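# Arrange three letter blocks on the mat to read BOX

## Task

Use three of the four blocks to make the word "BOX". Each of the three must sit entirely on the mat, and they must be placed near one another in one straight line. Looking from the scene frame's origin, the top faces must read B, O, X from left to right, with every letter upright. The remaining block must end up entirely off the mat.

## Robot and tools

Robot: two arms on a table. left_arm carries a five-finger left hand and stands on the +y side. right_arm carries a right hand. Calibrated bases in the scene frame: left_arm at (+0.021, +0.353, 0) m, quat_wxyz (+1.000, 0, 0, +0.011); right_arm at (+0.026, -0.278, 0) m, quat_wxyz (+0.999, 0, 0, -0.033). A camera stand sits behind the arms.

Scene frame: origin at table-top height, halfway between the nominal bases. +x points out over the table, +z points up, +y points toward left_arm. Arm names do not match image sides. Someone at the origin looking along +x has +y on their left. So B should have the largest y and X the smallest.

Hand point: a point fixed to the palm, 0.05 m in front of it and 0.15 m from the wrist mount. Its +z runs along the straight fingers and its +y points out of the palm. For the right hand, +x points away from the thumb; for the left hand, +x points toward the thumb. Straight fingertips reach 0.06 to 0.07 m past the point along +z, and they lie 0.06 m behind it along -y. A wrist bracket on the little-finger side can strike objects. With the thumb turned in front of the palm, the hand can grasp things about 0.035 to 0.065 m thick.

Row layout: 28 numbers, each in [-1, 1]. Always send all 28, even when one arm is idle. Order: left_arm dx, dy, dz, rx, ry, rz; left hand thumb_turn, thumb_bend, index, middle, ring, little, force_limit, speed; then the same 14 for right_arm.

The six pose numbers are offsets, not a pose. They count from that arm's Hand target as it stood when the action began, along the Hand target's own axes, not the scene axes. 1.0 equals 0.6 m of travel or 180 degrees. rx, ry, rz form a single rotation vector. Every row of an action counts from the same start, and an action repeated moves the arm again. All zeros asks the arm to return to its current Hand target.

The hand numbers are absolute settings. -1 is open and +1 is closed. For thumb_turn, +1 puts the thumb opposite the fingers. force_limit runs from near 0 N at -1 to 10 N at +1, or 15 N for the two thumb motors. speed rises from almost nothing at -1 to full at +0.48 and stays full above that. Close at speed -0.94 or lower for a gentle grasp. To keep a hand as it is, send again the eight numbers last carried out for it. If it has never been commanded, send its hand_measured, hand_force_limit and hand_speed instead.

execute_actions(actions, cameras): actions is a list of actions. Each action is up to 15 rows, one per 1/30 s step, and a short action keeps repeating its final row. cameras takes names, ["all"], or []. Images come back only with an empty actions list or when cameras are requested.

move(target, speed, blend, blocking, cameras): target is one 28-number row or a list of up to 15 rows. Every row's offsets count from the same starting Hand targets. speed is the path's top speed in m/s, from 0.002 to 4.3 (default 0.25), and turning is capped at twice that value in rad/s. speed is one number or one per target. blend, in m, rounds corners between listed targets; 0 stops at each. blocking=false returns after about 0.5 s while the motion continues. Paths are straight, do not avoid obstacles, and stop after 10 s. Steer around an arm's own base rather than close past it. The result adds a "move:" line giving the ending (done, off_target, moving, held, fault) and any limits (paced means the pose was clipped; held means steps were withheld).

wait(seconds 0 to 10) lets time pass. stop brakes a running move. zoom_image(camera, region [x0, y0, x1, y1], at most 504 by 504 pixels) enlarges the latest image of one camera. show_instructions shows reference pages. finished_scene(scene 1) ends the scene and cannot be reversed.

Cameras: cam_head_left, cam_head_right, cam_high, cam_low, cam_left_wrist, cam_right_wrist, each 672x504.

Results: end_effector_position in metres and end_effector_quat_wxyz, in the scene frame; these can be off by a few centimetres. Hand target is the last commanded pose after clipping, and the next offsets start from it. hand_measured, hand_stopped_by (moving, target, force, stalled, fault) and hand_load_n (newtons at the fingertip, positive pushes the finger open) each list six values in motor order. A lost grasp shows as the load dropping near 0. Joint torques, joint velocities and motor temperatures also appear.

Behaviour: arms track loosely and often rest 1 to 3 cm, sometimes 5 cm, short of the command, usually low. That is not contact. A following action, even all zeros, asks for the target again; then add the missing distance as an offset. Commanded orientation is clipped to within 40 degrees of the measured one. To stop pushing on something, command a target back beyond the hand point.

Avoid: knocking anything off the table, which fails the task; dropping blocks or releasing them while moving; fast or hard contact; clashing the two arms or closing a hand on the other's fingers; holding arms stretched or straining, which heats motors (MOTOR HOT at 85 °C, the arm drops at 100 °C). Objects may occasionally get nudged by outside pushes, so check with the cameras before finishing.

Each tool is called after "Emit:" by a JSON object that holds its "api" and its "payload".

Reference images:

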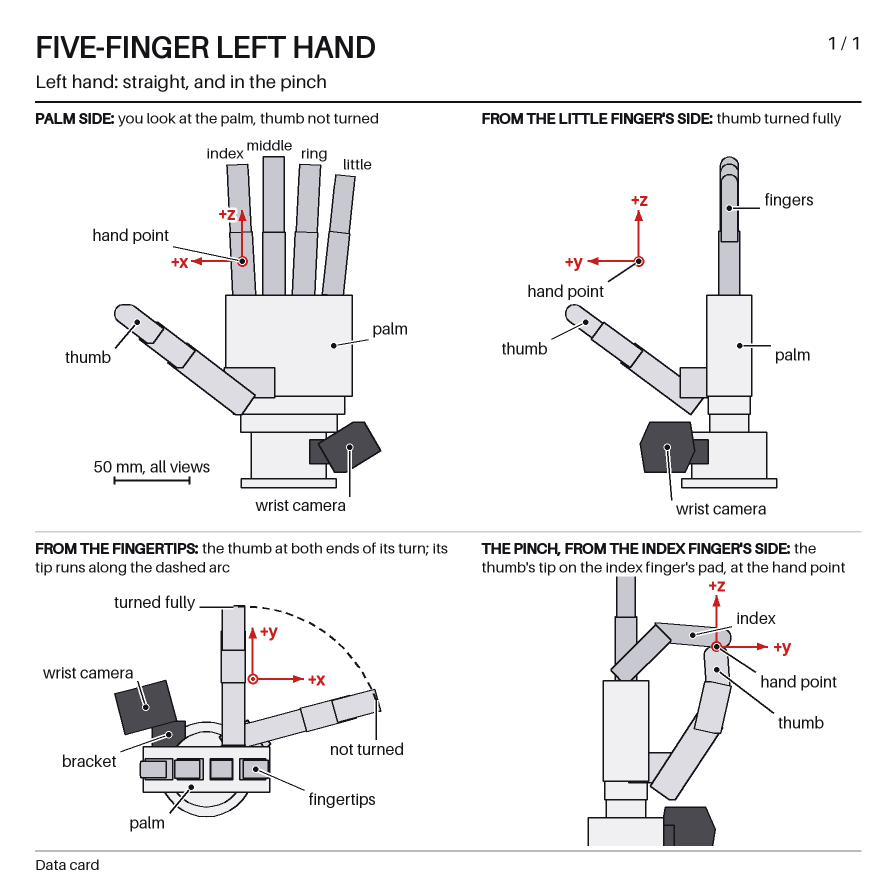

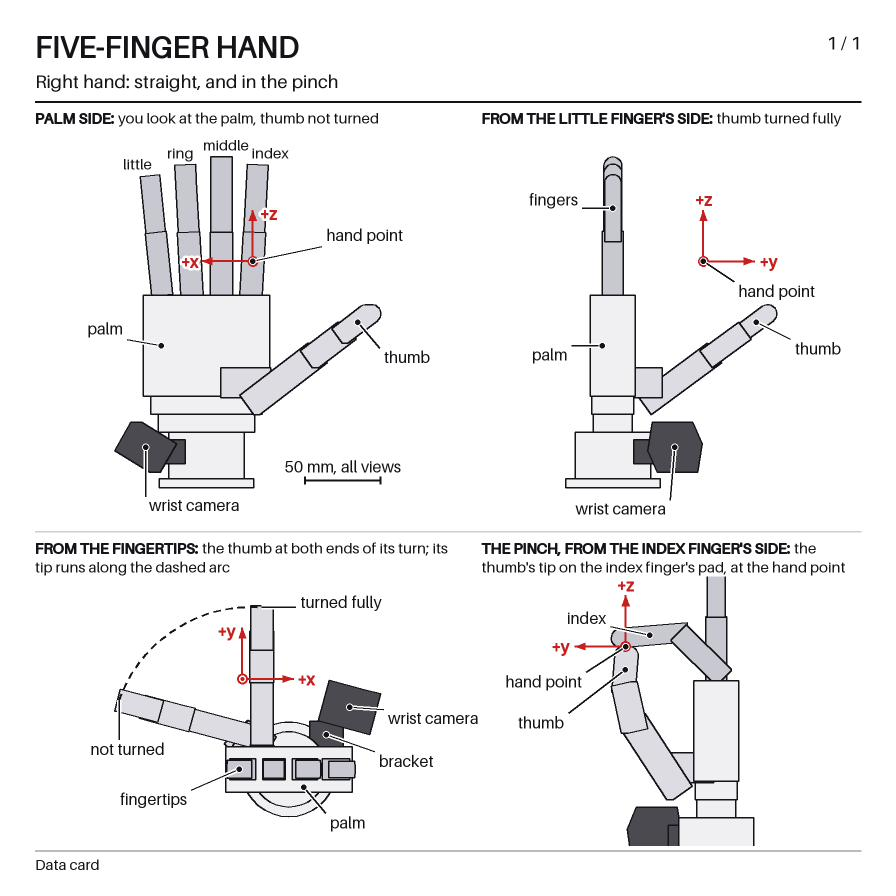

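## Session

Emit:
{"api": "execute_actions", "payload": {"actions": []}}

Scene clock: 0.00 s.
left_arm: end_effector_position=(+0.6103, +0.4664, +0.3195) hand_measured=(-1.000, -1.000, -1.000, -1.000, -1.000, -1.000) hand_load_n=(+0.5, +0.0, +0.0, +0.0, +0.0, +0.0) hand_stopped_by=(target, target, target, target, target, target) hand_force_limit=0.00 hand_speed=-0.80 end_effector_quat_wxyz=(+0.023, +0.205, +0.892, +0.403) | right_arm: end_effector_position=(+0.3124, +0.3124, +0.3344) hand_measured=(-1.000, -1.000, -1.000, -1.000, -1.000, -1.000) hand_load_n=(+0.0, +0.0, +0.0, +0.0, +0.0, +0.0) hand_stopped_by=(target, target, target, target, target, target) hand_force_limit=0.00 hand_speed=-0.80 end_effector_quat_wxyz=(-0.382, +0.551, +0.475, +0.570)
Joint positions: left_arm=[-0.15 1.781 1.753 -1.376 -0.817 1.966] | right_arm=[1.247 1.408 1.029 0.319 -0.122 -1.699]
Joint velocities: within noise
Joint torques (N m): no reading
Motor temperatures (°C): left_arm=[32 37 30 33 27 28] | right_arm=[32 32 35 30 27 29]
Heat: left arm: hottest shoulder 37 °C; right arm: hottest elbow 35 °C.
Hand target: left_arm +0.6145, +0.4658, +0.3300; +0.035, +0.199, +0.892, +0.404 | right_arm +0.3142, +0.3167, +0.3570; -0.388, +0.540, +0.468, +0.582

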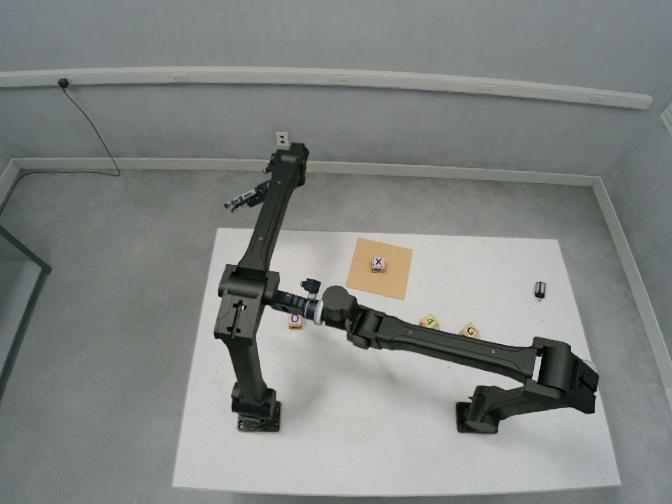

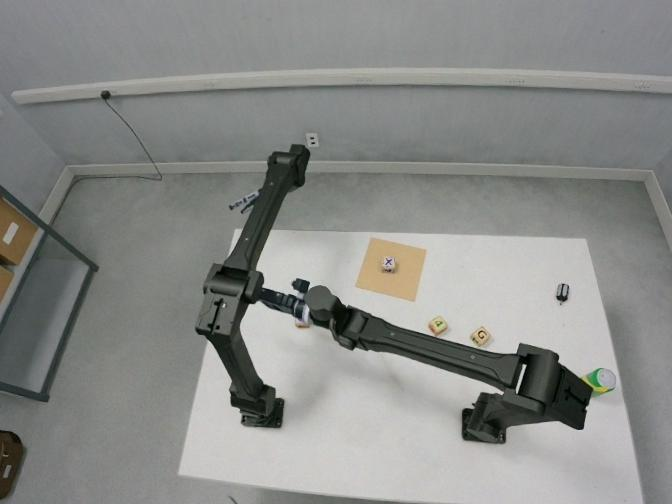

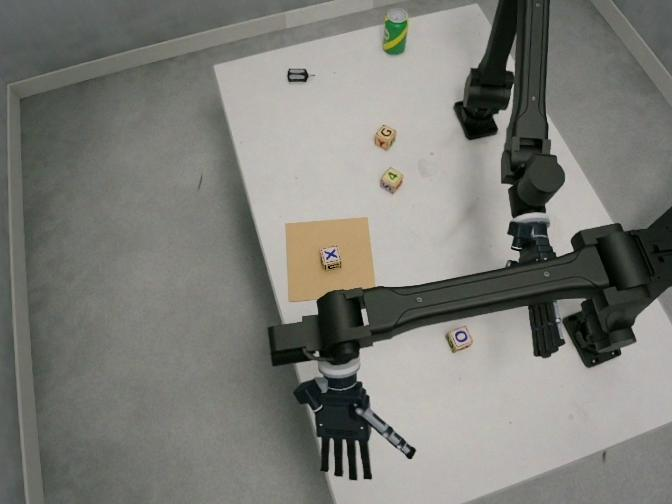

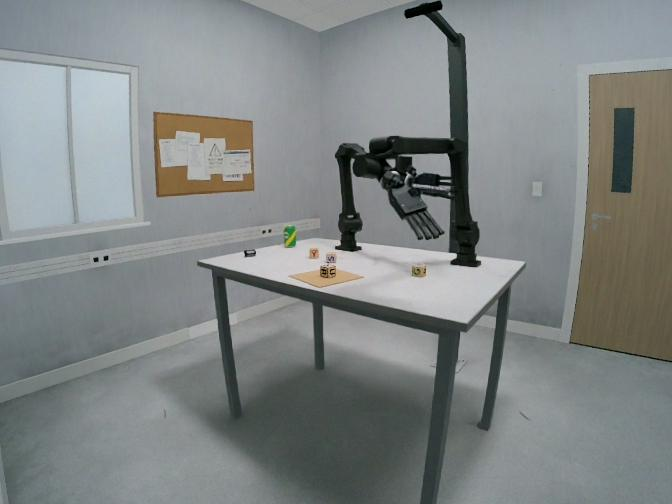

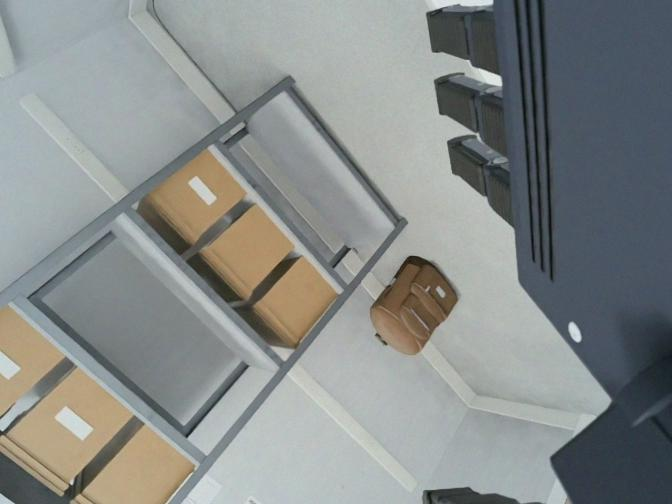

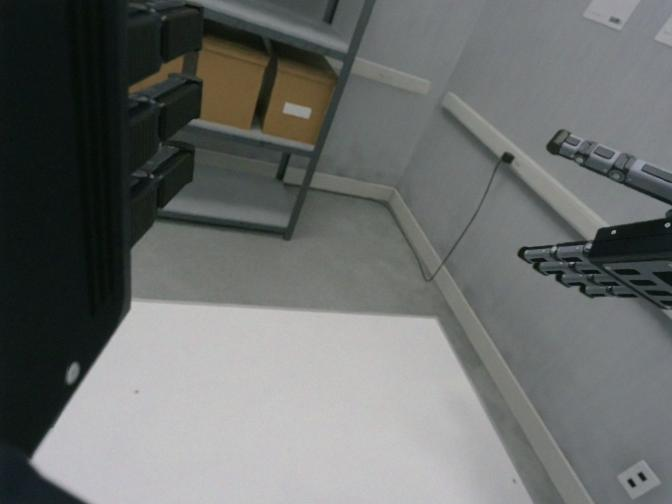

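Emit:
{"api": "zoom_image", "payload": {"camera": "cam_high", "region": [270, 100, 490, 310]}}

Emit:
{"api": "zoom_image", "payload": {"camera": "cam_head_left", "region": [260, 220, 500, 360]}}

Emit:
{"api": "zoom_image", "payload": {"camera": "cam_low", "region": [230, 220, 450, 310]}}

Emit:
{"api": "zoom_image", "payload": {"camera": "cam_high", "region": [420, 300, 500, 370]}}

Emit:
{"api": "zoom_image", "payload": {"camera": "cam_head_right", "region": [280, 220, 520, 360]}}

Scaled by 2.291.

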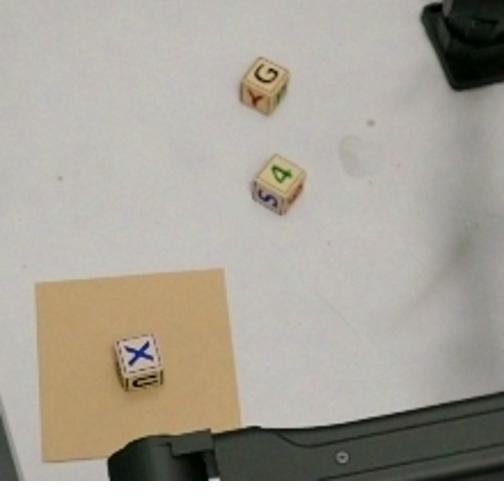

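Scaled by 2.100.

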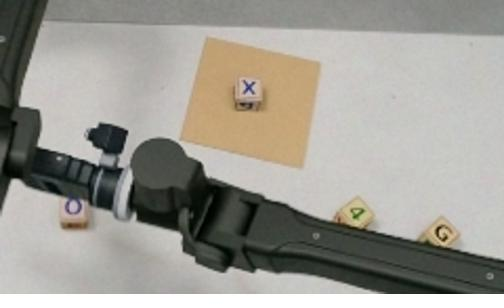

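Scaled by 2.291.

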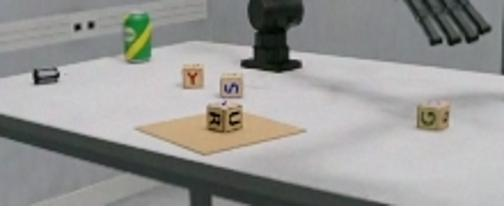

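Scaled by 6.300.

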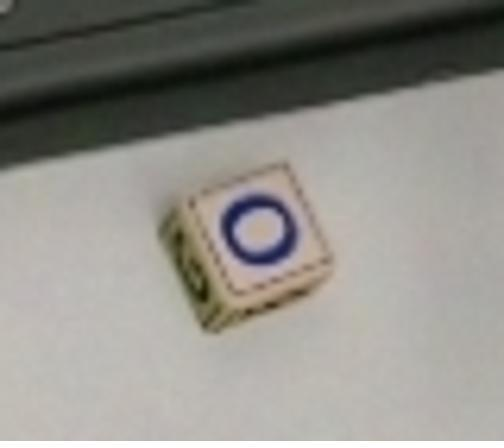

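Scaled by 2.100.

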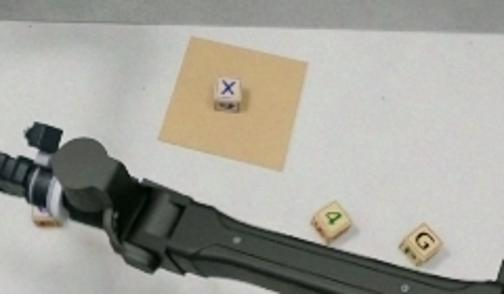

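Emit:
{"api": "move", "payload": {"target": [0.3577, -0.2458, -0.1423, 0.3531, -0.0069, -0.6852, -1, -1, -1, -1, -1, -1, 0, -0.8, -0.05, 0.1423, -0.9385, -0.516, 0.1228, 0.5974, -1, -1, -1, -1, -1, -1, 0, -0.8], "speed": 0.25, "cameras": ["all"]}}

Scene clock: 11.47 s.
left_arm: end_effector_position=(+0.3483, +0.3971, +0.2974) hand_measured=(-1.000, -1.000, -1.000, -1.000, -1.000, -1.000) hand_load_n=(+0.0, +0.0, +0.0, +0.0, +0.0, +0.0) hand_stopped_by=(target, target, target, target, target, target) hand_force_limit=0.00 hand_speed=-0.80 end_effector_quat_wxyz=(-0.263, +0.651, -0.661, +0.266) | right_arm: end_effector_position=(+0.2472, -0.2475, +0.3225) hand_measured=(-1.000, -1.000, -1.000, -1.000, -1.000, -1.000) hand_load_n=(-0.5, +0.0, +0.0, +0.0, +0.0, +0.0) hand_stopped_by=(target, target, target, target, target, target) hand_force_limit=0.00 hand_speed=-0.80 end_effector_quat_wxyz=(-0.259, +0.657, -0.660, +0.255)
Joint positions: left_arm=[0.291 0.851 1.045 -1.025 0.225 0.24] | right_arm=[0.062 0.573 1.027 -1.28 -0.007 0.002]
Joint torques (N m): left_arm=[0.32 -4.07 9.99 1.66 0.22 -0.06] | right_arm=[-0.85 4.19 13.2 0.61 -0.21 -0.11]
Heat: left arm: hottest shoulder 38 °C; right arm: hottest elbow 37 °C.
Hand target: left_arm +0.3501, +0.4002, +0.3000; -0.270, +0.654, -0.653, +0.271 | right_arm +0.2499, -0.2500, +0.3494; -0.271, +0.653, -0.653, +0.271
Off the commanded pose: left_arm 0.004 m, 1 deg | right_arm 0.027 m, 2 deg.
move: off_target (right_arm)

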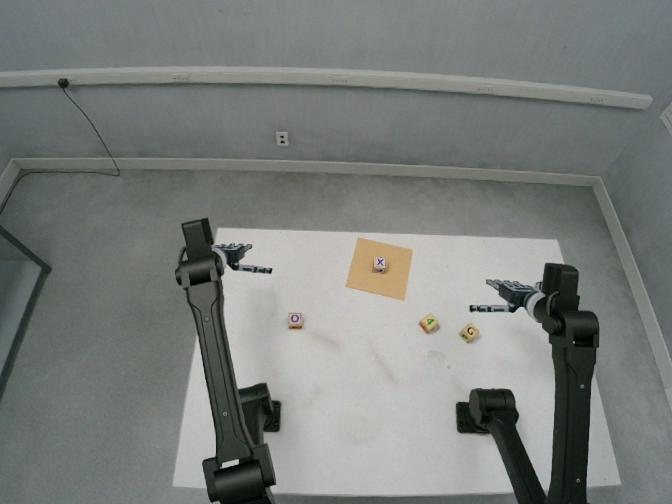

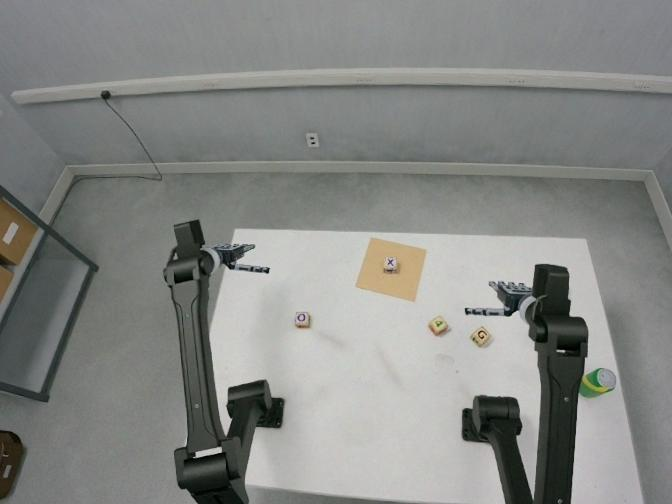

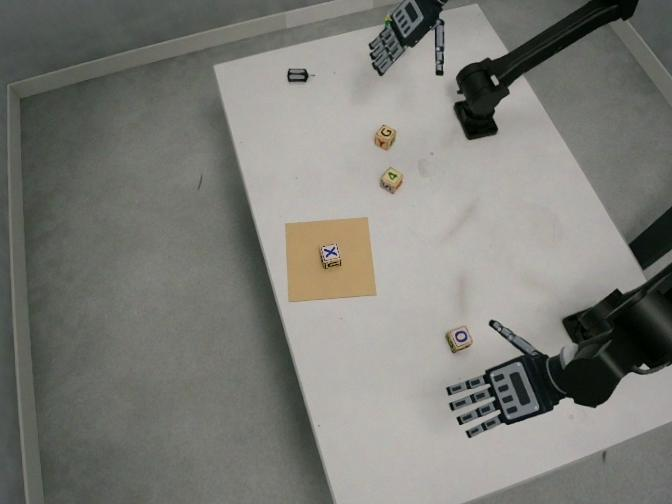

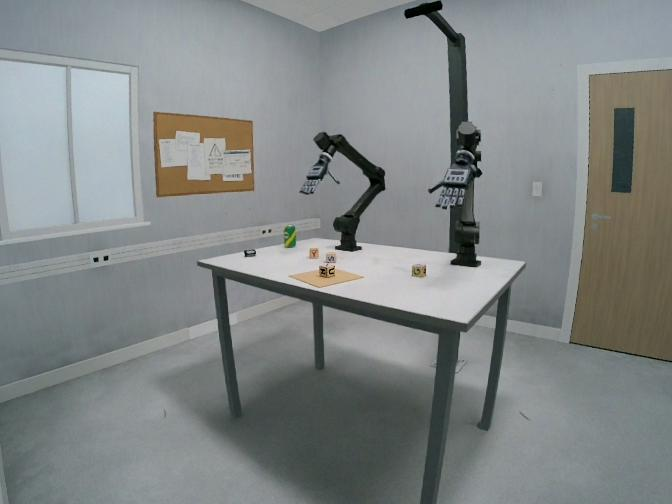

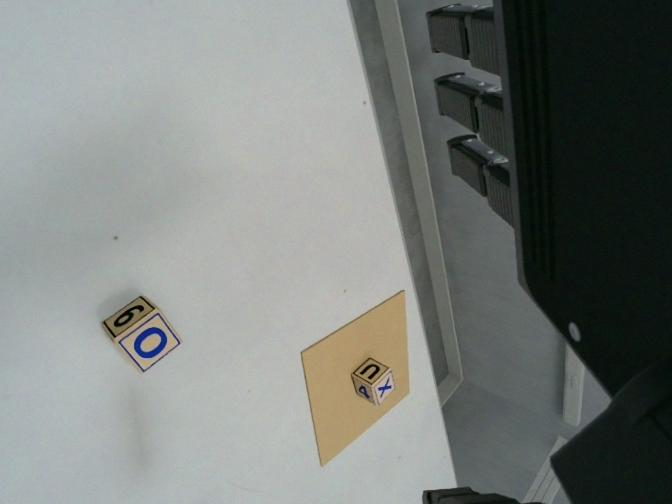

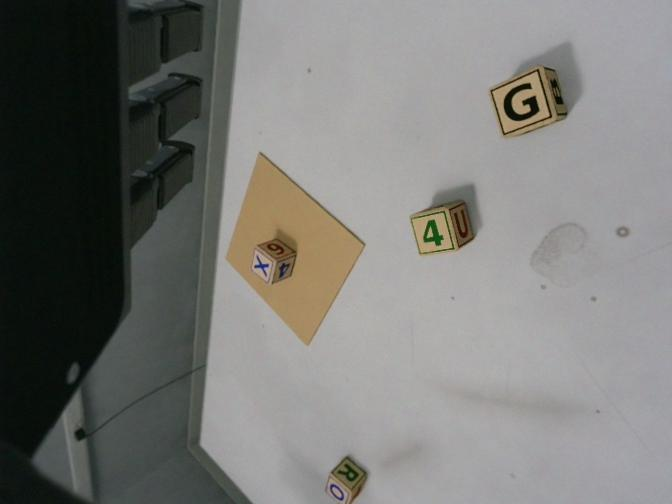

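Emit:
{"api": "zoom_image", "payload": {"camera": "cam_right_wrist", "region": [400, 50, 600, 270]}}

Emit:
{"api": "zoom_image", "payload": {"camera": "cam_high", "region": [360, 110, 420, 200]}}

Emit:
{"api": "zoom_image", "payload": {"camera": "cam_low", "region": [290, 235, 350, 290]}}

Emit:
{"api": "zoom_image", "payload": {"camera": "cam_right_wrist", "region": [220, 200, 320, 300]}}

Emit:
{"api": "zoom_image", "payload": {"camera": "cam_left_wrist", "region": [80, 270, 420, 480]}}

Emit:
{"api": "zoom_image", "payload": {"camera": "cam_right_wrist", "region": [300, 430, 400, 504]}}

Scaled by 2.291.

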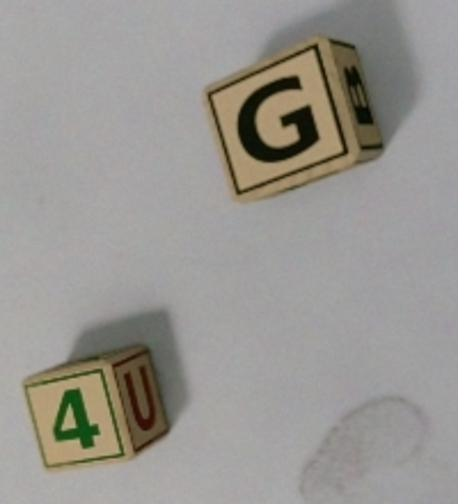

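Scaled by 5.600.

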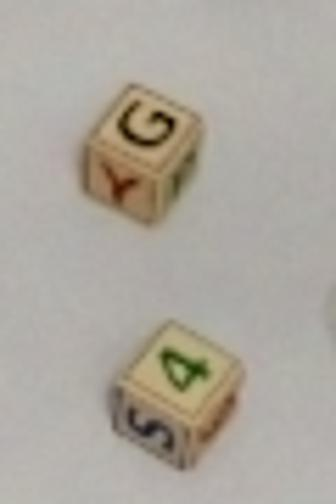

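Scaled by 8.400.

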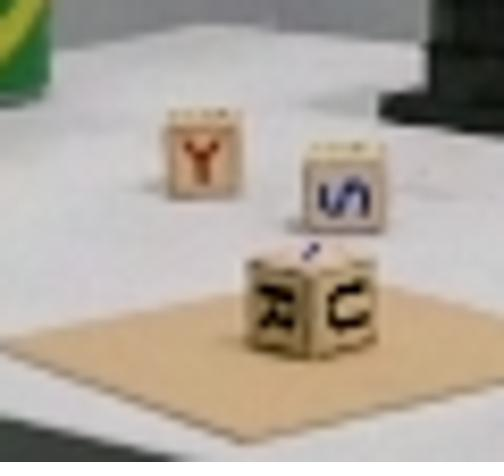

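Scaled by 5.040.

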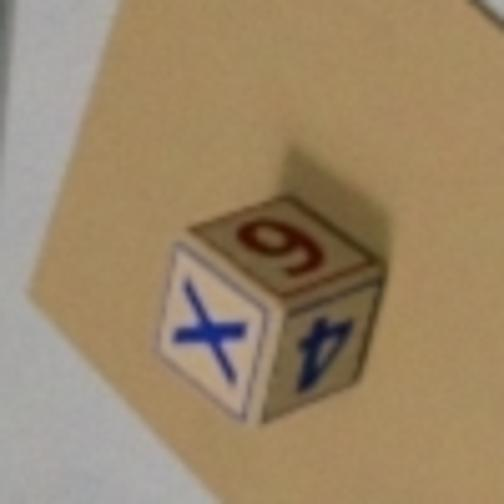

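Scaled by 1.482.

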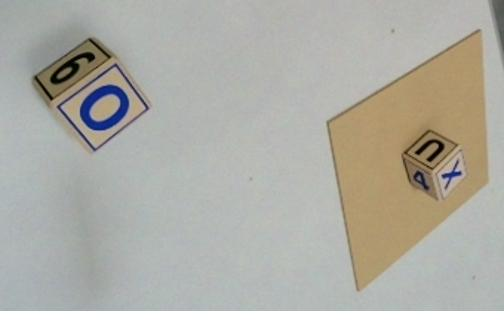

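Scaled by 5.040.

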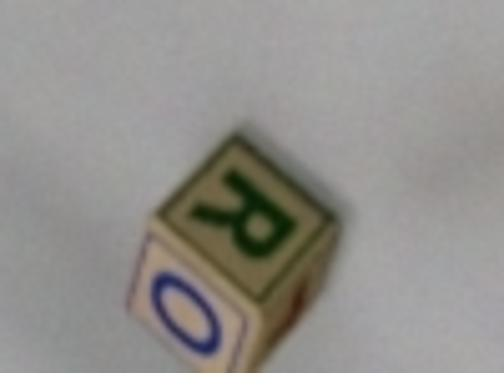

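Emit:
{"api": "zoom_image", "payload": {"camera": "cam_head_left", "region": [410, 305, 490, 350]}}

Emit:
{"api": "zoom_image", "payload": {"camera": "cam_head_right", "region": [420, 305, 500, 350]}}

Emit:
{"api": "zoom_image", "payload": {"camera": "cam_head_left", "region": [340, 230, 420, 305]}}

Emit:
{"api": "zoom_image", "payload": {"camera": "cam_head_left", "region": [270, 300, 320, 340]}}

Scaled by 6.300.

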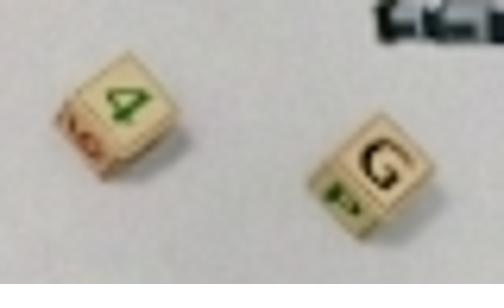

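Scaled by 6.300.

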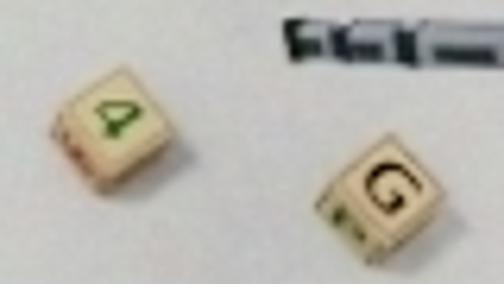

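Scaled by 6.300.

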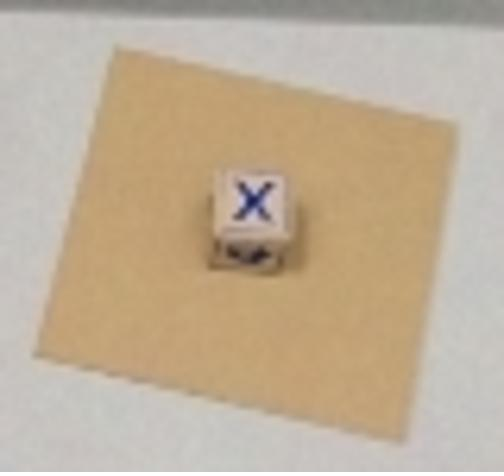

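Scaled by 10.080.

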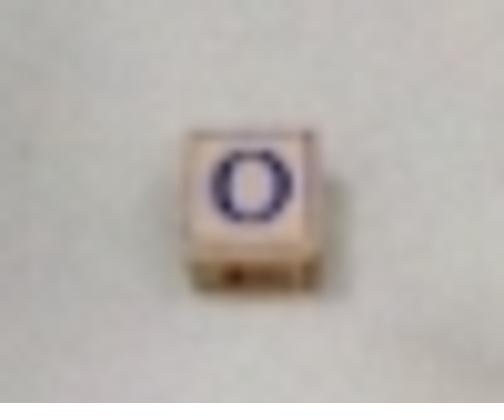

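Emit:
{"api": "move", "payload": {"target": [0.4667, 0.1179, 0, 0.0654, 0.3975, 0.305, -1, -1, -1, -1, -1, -1, 0, -0.8, 0, 0, 0, 0, 0, 0, -1, -1, -1, -1, -1, -1, 0, -0.8], "speed": 0.25, "cameras": ["cam_left_wrist", "cam_high"]}}

Scene clock: 16.97 s.
left_arm: end_effector_position=(+0.2888, +0.1270, +0.2303) hand_measured=(-1.000, -1.000, -1.000, -1.000, -1.000, -1.000) hand_load_n=(+0.0, +0.0, +0.0, +0.0, -0.5, +0.0) hand_stopped_by=(target, target, target, target, target, target) hand_force_limit=0.00 hand_speed=-0.80 end_effector_quat_wxyz=(-0.014, -0.018, +0.869, -0.495) | right_arm: end_effector_position=(+0.2472, -0.2475, +0.3225) hand_measured=(-1.000, -1.000, -1.000, -1.000, -1.000, -1.000) hand_load_n=(+0.0, +0.0, +0.0, +0.0, +0.0, +0.0) hand_stopped_by=(target, target, target, target, target, target) hand_force_limit=0.00 hand_speed=-0.80 end_effector_quat_wxyz=(-0.259, +0.658, -0.660, +0.255)
Joint positions: left_arm=[-0.308 1.087 0.954 -1.004 0.975 1.011] | right_arm=[0.061 0.573 1.027 -1.28 -0.008 0]
Joint torques (N m): left_arm=[-1.32 -5.71 14.38 0.16 0.83 0.09] | right_arm=[0.15 3.78 13.39 0.51 -0.16 -0.11]
Heat: left arm: hottest shoulder 38 °C; right arm: hottest elbow 38 °C.
Hand target: left_arm +0.3003, +0.1201, +0.2503; +0.000, -0.001, +0.866, -0.500 | right_arm +0.2499, -0.2499, +0.3494; -0.271, +0.653, -0.652, +0.271
Off the commanded pose: left_arm 0.024 m, 3 deg | right_arm 0.027 m, 2 deg.
move: off_target (left_arm, right_arm)
Images, in order (width x height): cam_high 672x504, cam_left_wrist 672x504.

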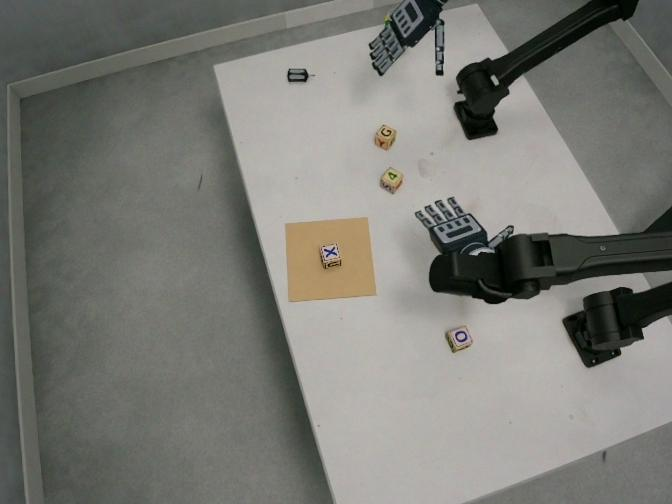

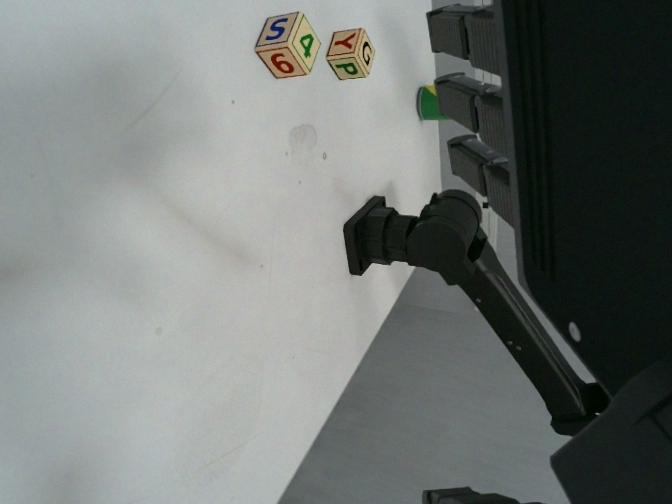

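Emit:
{"api": "move", "payload": {"target": [0, 0, 0, 0, 0, 0, -1, -1, -1, -1, -1, -1, 0, -0.8, 0.4167, 0.0589, 0.1768, 0.0654, -0.3975, -0.305, -1, -1, -1, -1, -1, -1, 0, -0.8], "speed": 0.25, "cameras": ["cam_right_wrist", "cam_high", "cam_head_right"]}}

Scene clock: 21.73 s.
left_arm: end_effector_position=(+0.2889, +0.1270, +0.2303) hand_measured=(-1.000, -1.000, -1.000, -1.000, -1.000, -1.000) hand_load_n=(-0.5, +0.0, +0.0, +0.0, +0.0, +0.0) hand_stopped_by=(target, target, target, target, target, target) hand_force_limit=0.00 hand_speed=-0.80 end_effector_quat_wxyz=(-0.014, -0.018, +0.869, -0.495) | right_arm: end_effector_position=(+0.2900, -0.4907, +0.2311) hand_measured=(-1.000, -1.000, -1.000, -1.000, -1.000, -1.000) hand_load_n=(+0.0, +0.0, +0.0, +0.0, +0.0, +0.0) hand_stopped_by=(target, target, target, target, target, target) hand_force_limit=0.00 hand_speed=-0.80 end_effector_quat_wxyz=(-0.279, +0.931, -0.183, +0.145)
Joint positions: left_arm=[-0.308 1.087 0.954 -1.004 0.975 1.011] | right_arm=[-0.786 1.299 1.263 -1.667 -0.628 -2.079]
Joint torques (N m): left_arm=[-1.38 -5.54 14.37 0.14 0.84 0.09] | right_arm=[1.96 -5.66 11.96 -0.7 -0.53 -0.02]
Heat: left arm: hottest shoulder 38 °C; right arm: hottest elbow 39 °C.
Hand target: left_arm +0.3003, +0.1201, +0.2503; +0.000, +0.000, +0.866, -0.500 | right_arm +0.3006, -0.4999, +0.2495; -0.500, +0.866, +0.001, +0.001
Off the commanded pose: left_arm 0.024 m, 3 deg | right_arm 0.023 m, 38 deg.
joint sent to its limit (right arm) — joint 4 (wrist pitch), lower limit; joint 6 (wrist roll), lower limit. The joint targets are off in orientation, not in position.
move: off_target (left_arm, right_arm)
Images, in order (width x height): cam_head_right 672x504, cam_high 672x504, cam_right_wrist 672x504.

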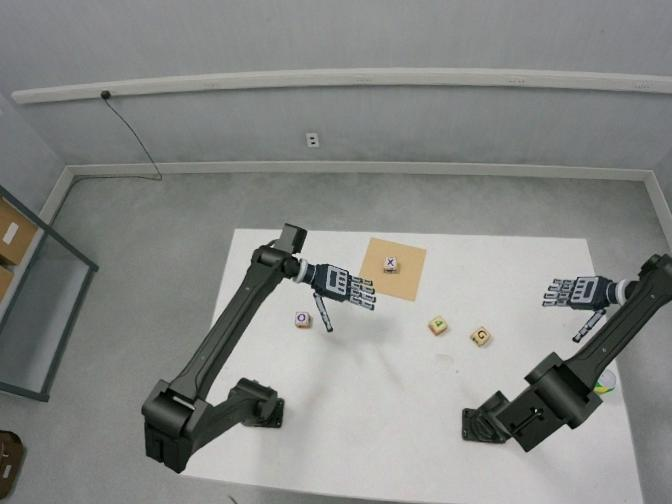

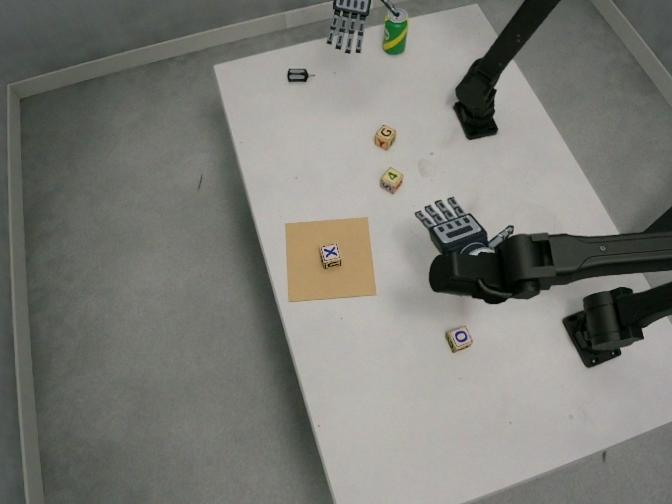

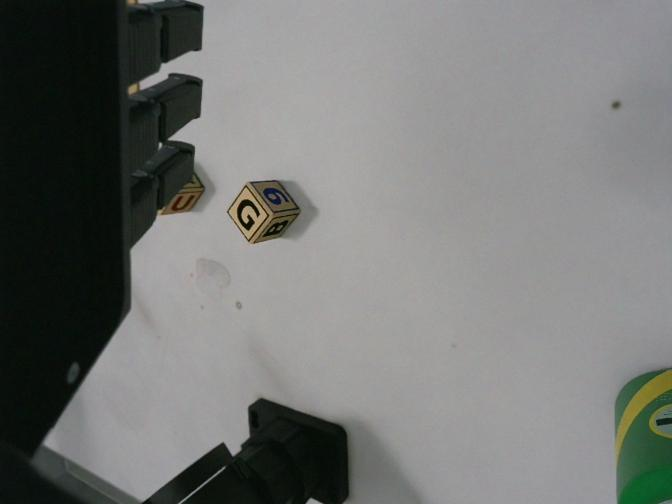

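Emit:
{"api": "zoom_image", "payload": {"camera": "cam_right_wrist", "region": [210, 165, 320, 255]}}

Emit:
{"api": "zoom_image", "payload": {"camera": "cam_left_wrist", "region": [240, 0, 400, 100]}}

Scaled by 4.582.

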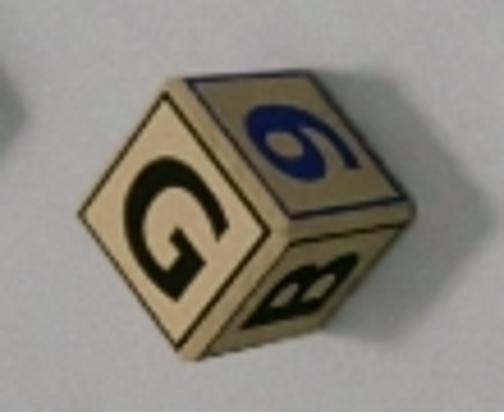

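This scene's latest camera images include none from cam_left_wrist. They are from: cam_head_right, cam_high, cam_right_wrist. cam_left_wrist's image comes with the result of a call that names it in "cameras".

Emit:
{"api": "zoom_image", "payload": {"camera": "cam_right_wrist", "region": [245, 210, 305, 248]}}

Scaled by 8.400.

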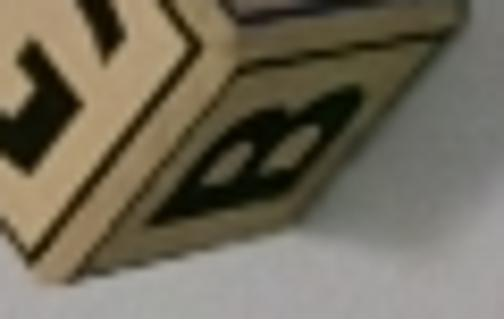

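Emit:
{"api": "move", "payload": {"target": [0, 0, 0, 0, 0, 0, -1, -1, -1, -1, -1, -1, 0, -0.8, -0.0293, -0.0708, 0.4208, -0.078, 0.221, 0.1696, 1, -0.8, -0.5, -0.5, -1, -1, 0, -0.2], "speed": 0.2, "cameras": ["all"]}}

Scene clock: 32.63 s.
left_arm: end_effector_position=(+0.2889, +0.1270, +0.2303) hand_measured=(-1.000, -1.000, -1.000, -1.000, -1.000, -1.000) hand_load_n=(+0.0, +0.0, +0.0, +0.0, +0.0, +0.0) hand_stopped_by=(target, target, target, target, target, target) hand_force_limit=0.00 hand_speed=-0.80 end_effector_quat_wxyz=(-0.014, -0.018, +0.869, -0.495) | right_arm: end_effector_position=(+0.2799, -0.2615, +0.1578) hand_measured=(+1.000, -0.800, -0.500, -0.500, -1.000, -1.000) hand_load_n=(+0.0, +0.0, +0.0, +0.0, +0.0, +0.0) hand_stopped_by=(target, target, target, target, target, target) hand_force_limit=0.00 hand_speed=-0.20 end_effector_quat_wxyz=(-0.345, +0.838, -0.393, +0.154)
Joint positions: left_arm=[-0.308 1.087 0.954 -1.004 0.975 1.011] | right_arm=[-0.256 0.787 0.676 -0.995 -0.646 -0.859]
Joint torques (N m): left_arm=[-1.32 -5.66 14.37 0.12 0.83 0.09] | right_arm=[1.61 -0.03 8.64 1.28 -0.47 0.08]
Motor temperatures (°C): left_arm=[32 37 34 33 27 28] | right_arm=[32 32 40 30 28 28]
Heat: left arm: hottest shoulder 37 °C; right arm: hottest elbow 40 °C.
Hand target: left_arm +0.3003, +0.1201, +0.2503; +0.000, +0.000, +0.866, -0.500 | right_arm +0.2829, -0.2600, +0.1599; -0.347, +0.837, -0.390, +0.162
Off the commanded pose: left_arm 0.024 m, 3 deg | right_arm 0.004 m, 1 deg.
move: off_target (left_arm)

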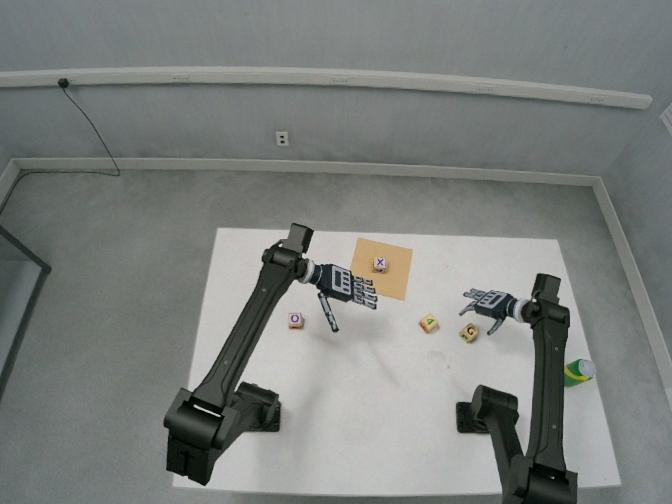

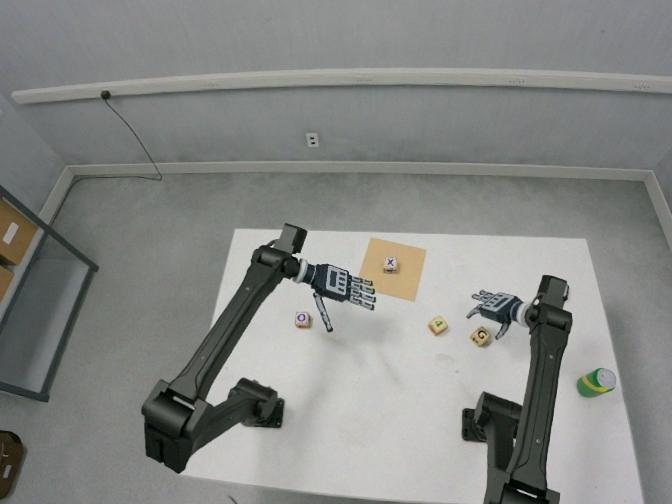

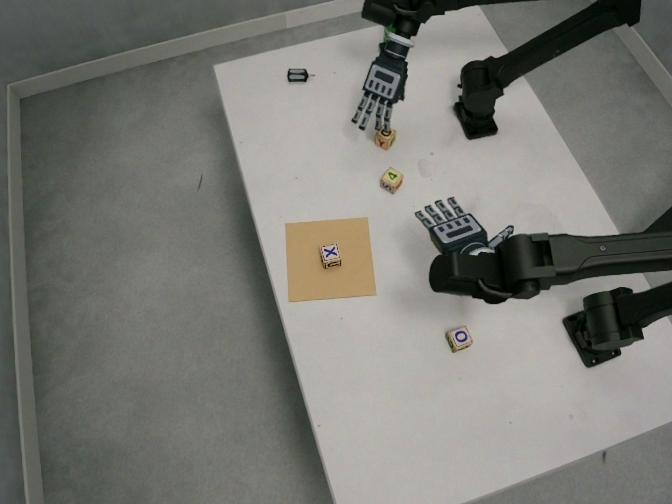

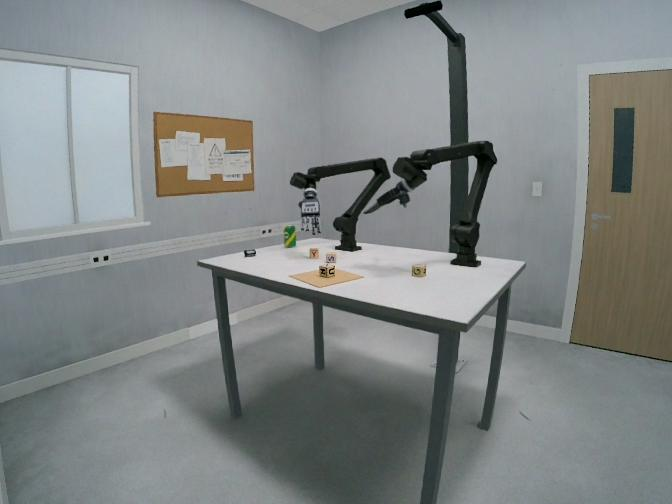

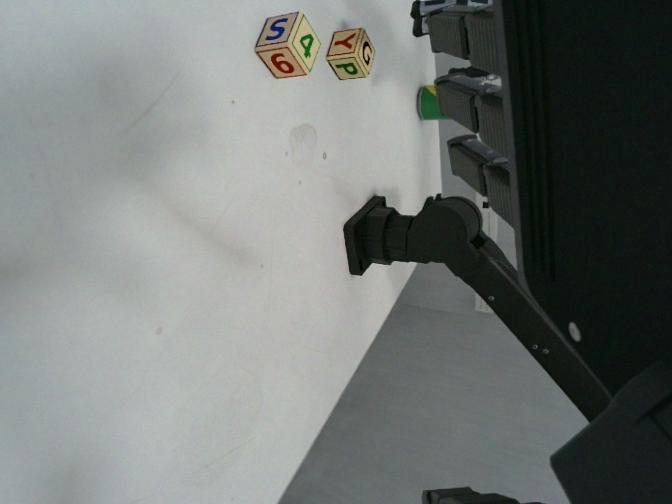

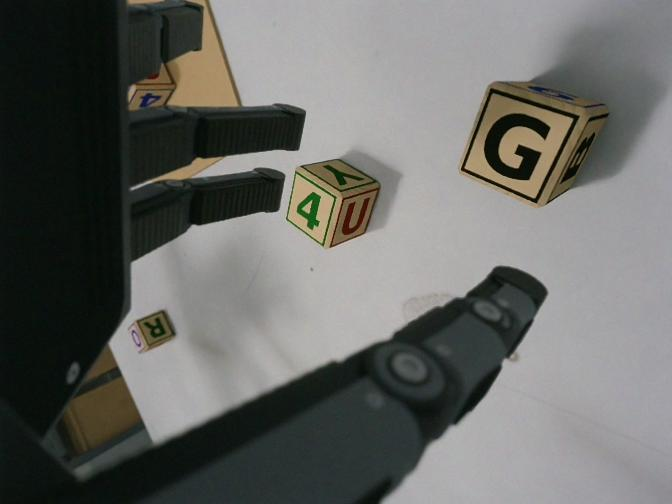

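Emit:
{"api": "move", "payload": {"target": [0, 0, 0, 0, 0, 0, -1, -1, -1, -1, -1, -1, 0, -0.8, -0.0036, 0.07, 0.0713, 0, 0, 0, 1, -0.8, -0.5, -0.5, -1, -1, 0, -0.2], "speed": 0.1, "cameras": ["cam_right_wrist", "cam_low"]}}

Scene clock: 36.40 s.
left_arm: end_effector_position=(+0.2889, +0.1270, +0.2303) hand_measured=(-1.000, -1.000, -1.000, -1.000, -1.000, -1.000) hand_load_n=(+0.0, +0.0, +0.0, +0.0, +0.0, +0.0) hand_stopped_by=(target, target, target, target, target, target) hand_force_limit=0.00 hand_speed=-0.80 end_effector_quat_wxyz=(-0.014, -0.018, +0.869, -0.495) | right_arm: end_effector_position=(+0.2786, -0.2594, +0.1008) hand_measured=(+1.000, -0.800, -0.500, -0.500, -1.000, -1.000) hand_load_n=(+0.0, +0.0, +0.0, +0.0, +0.0, +0.0) hand_stopped_by=(target, target, target, target, target, target) hand_force_limit=0.00 hand_speed=-0.20 end_effector_quat_wxyz=(-0.346, +0.838, -0.390, +0.161)
Joint positions: left_arm=[-0.308 1.087 0.954 -1.004 0.975 1.011] | right_arm=[-0.248 0.807 0.529 -0.809 -0.643 -0.85]
Joint torques (N m): left_arm=[-1.32 -5.6 14.37 0.13 0.83 0.08] | right_arm=[1.67 0.85 8.31 1.54 -0.46 0.21]
Heat: left arm: hottest shoulder 37 °C; right arm: hottest elbow 40 °C.
Hand target: left_arm +0.3003, +0.1201, +0.2503; +0.000, +0.000, +0.866, -0.500 | right_arm +0.2821, -0.2580, +0.1001; -0.347, +0.837, -0.390, +0.163
Off the commanded pose: left_arm 0.024 m, 3 deg | right_arm 0.004 m, 0 deg.
move: off_target (left_arm)
Images, in order (width x height): cam_low 672x504, cam_right_wrist 672x504.

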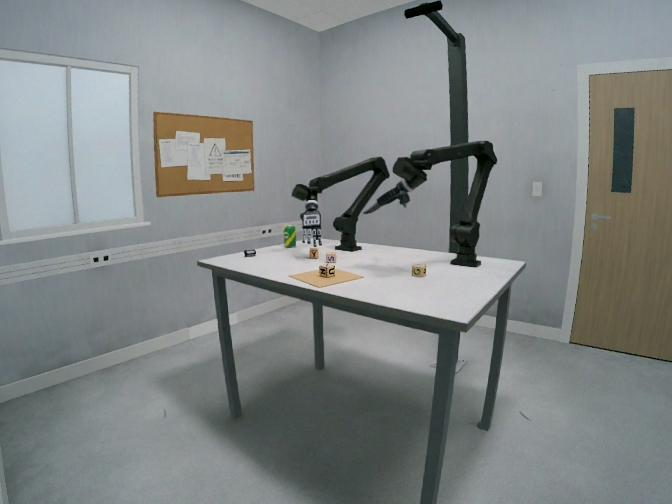

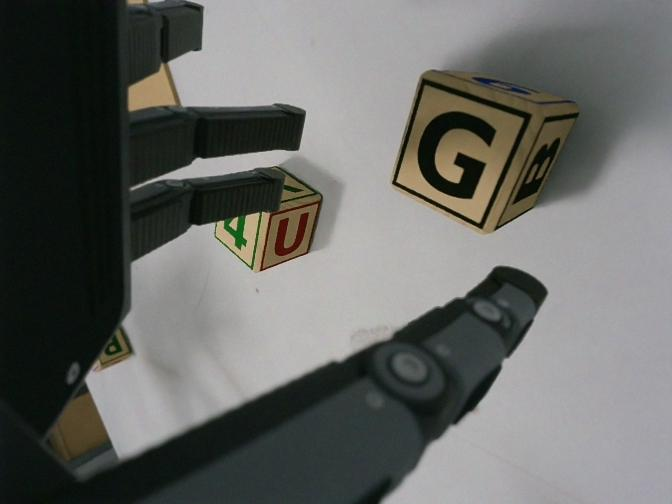

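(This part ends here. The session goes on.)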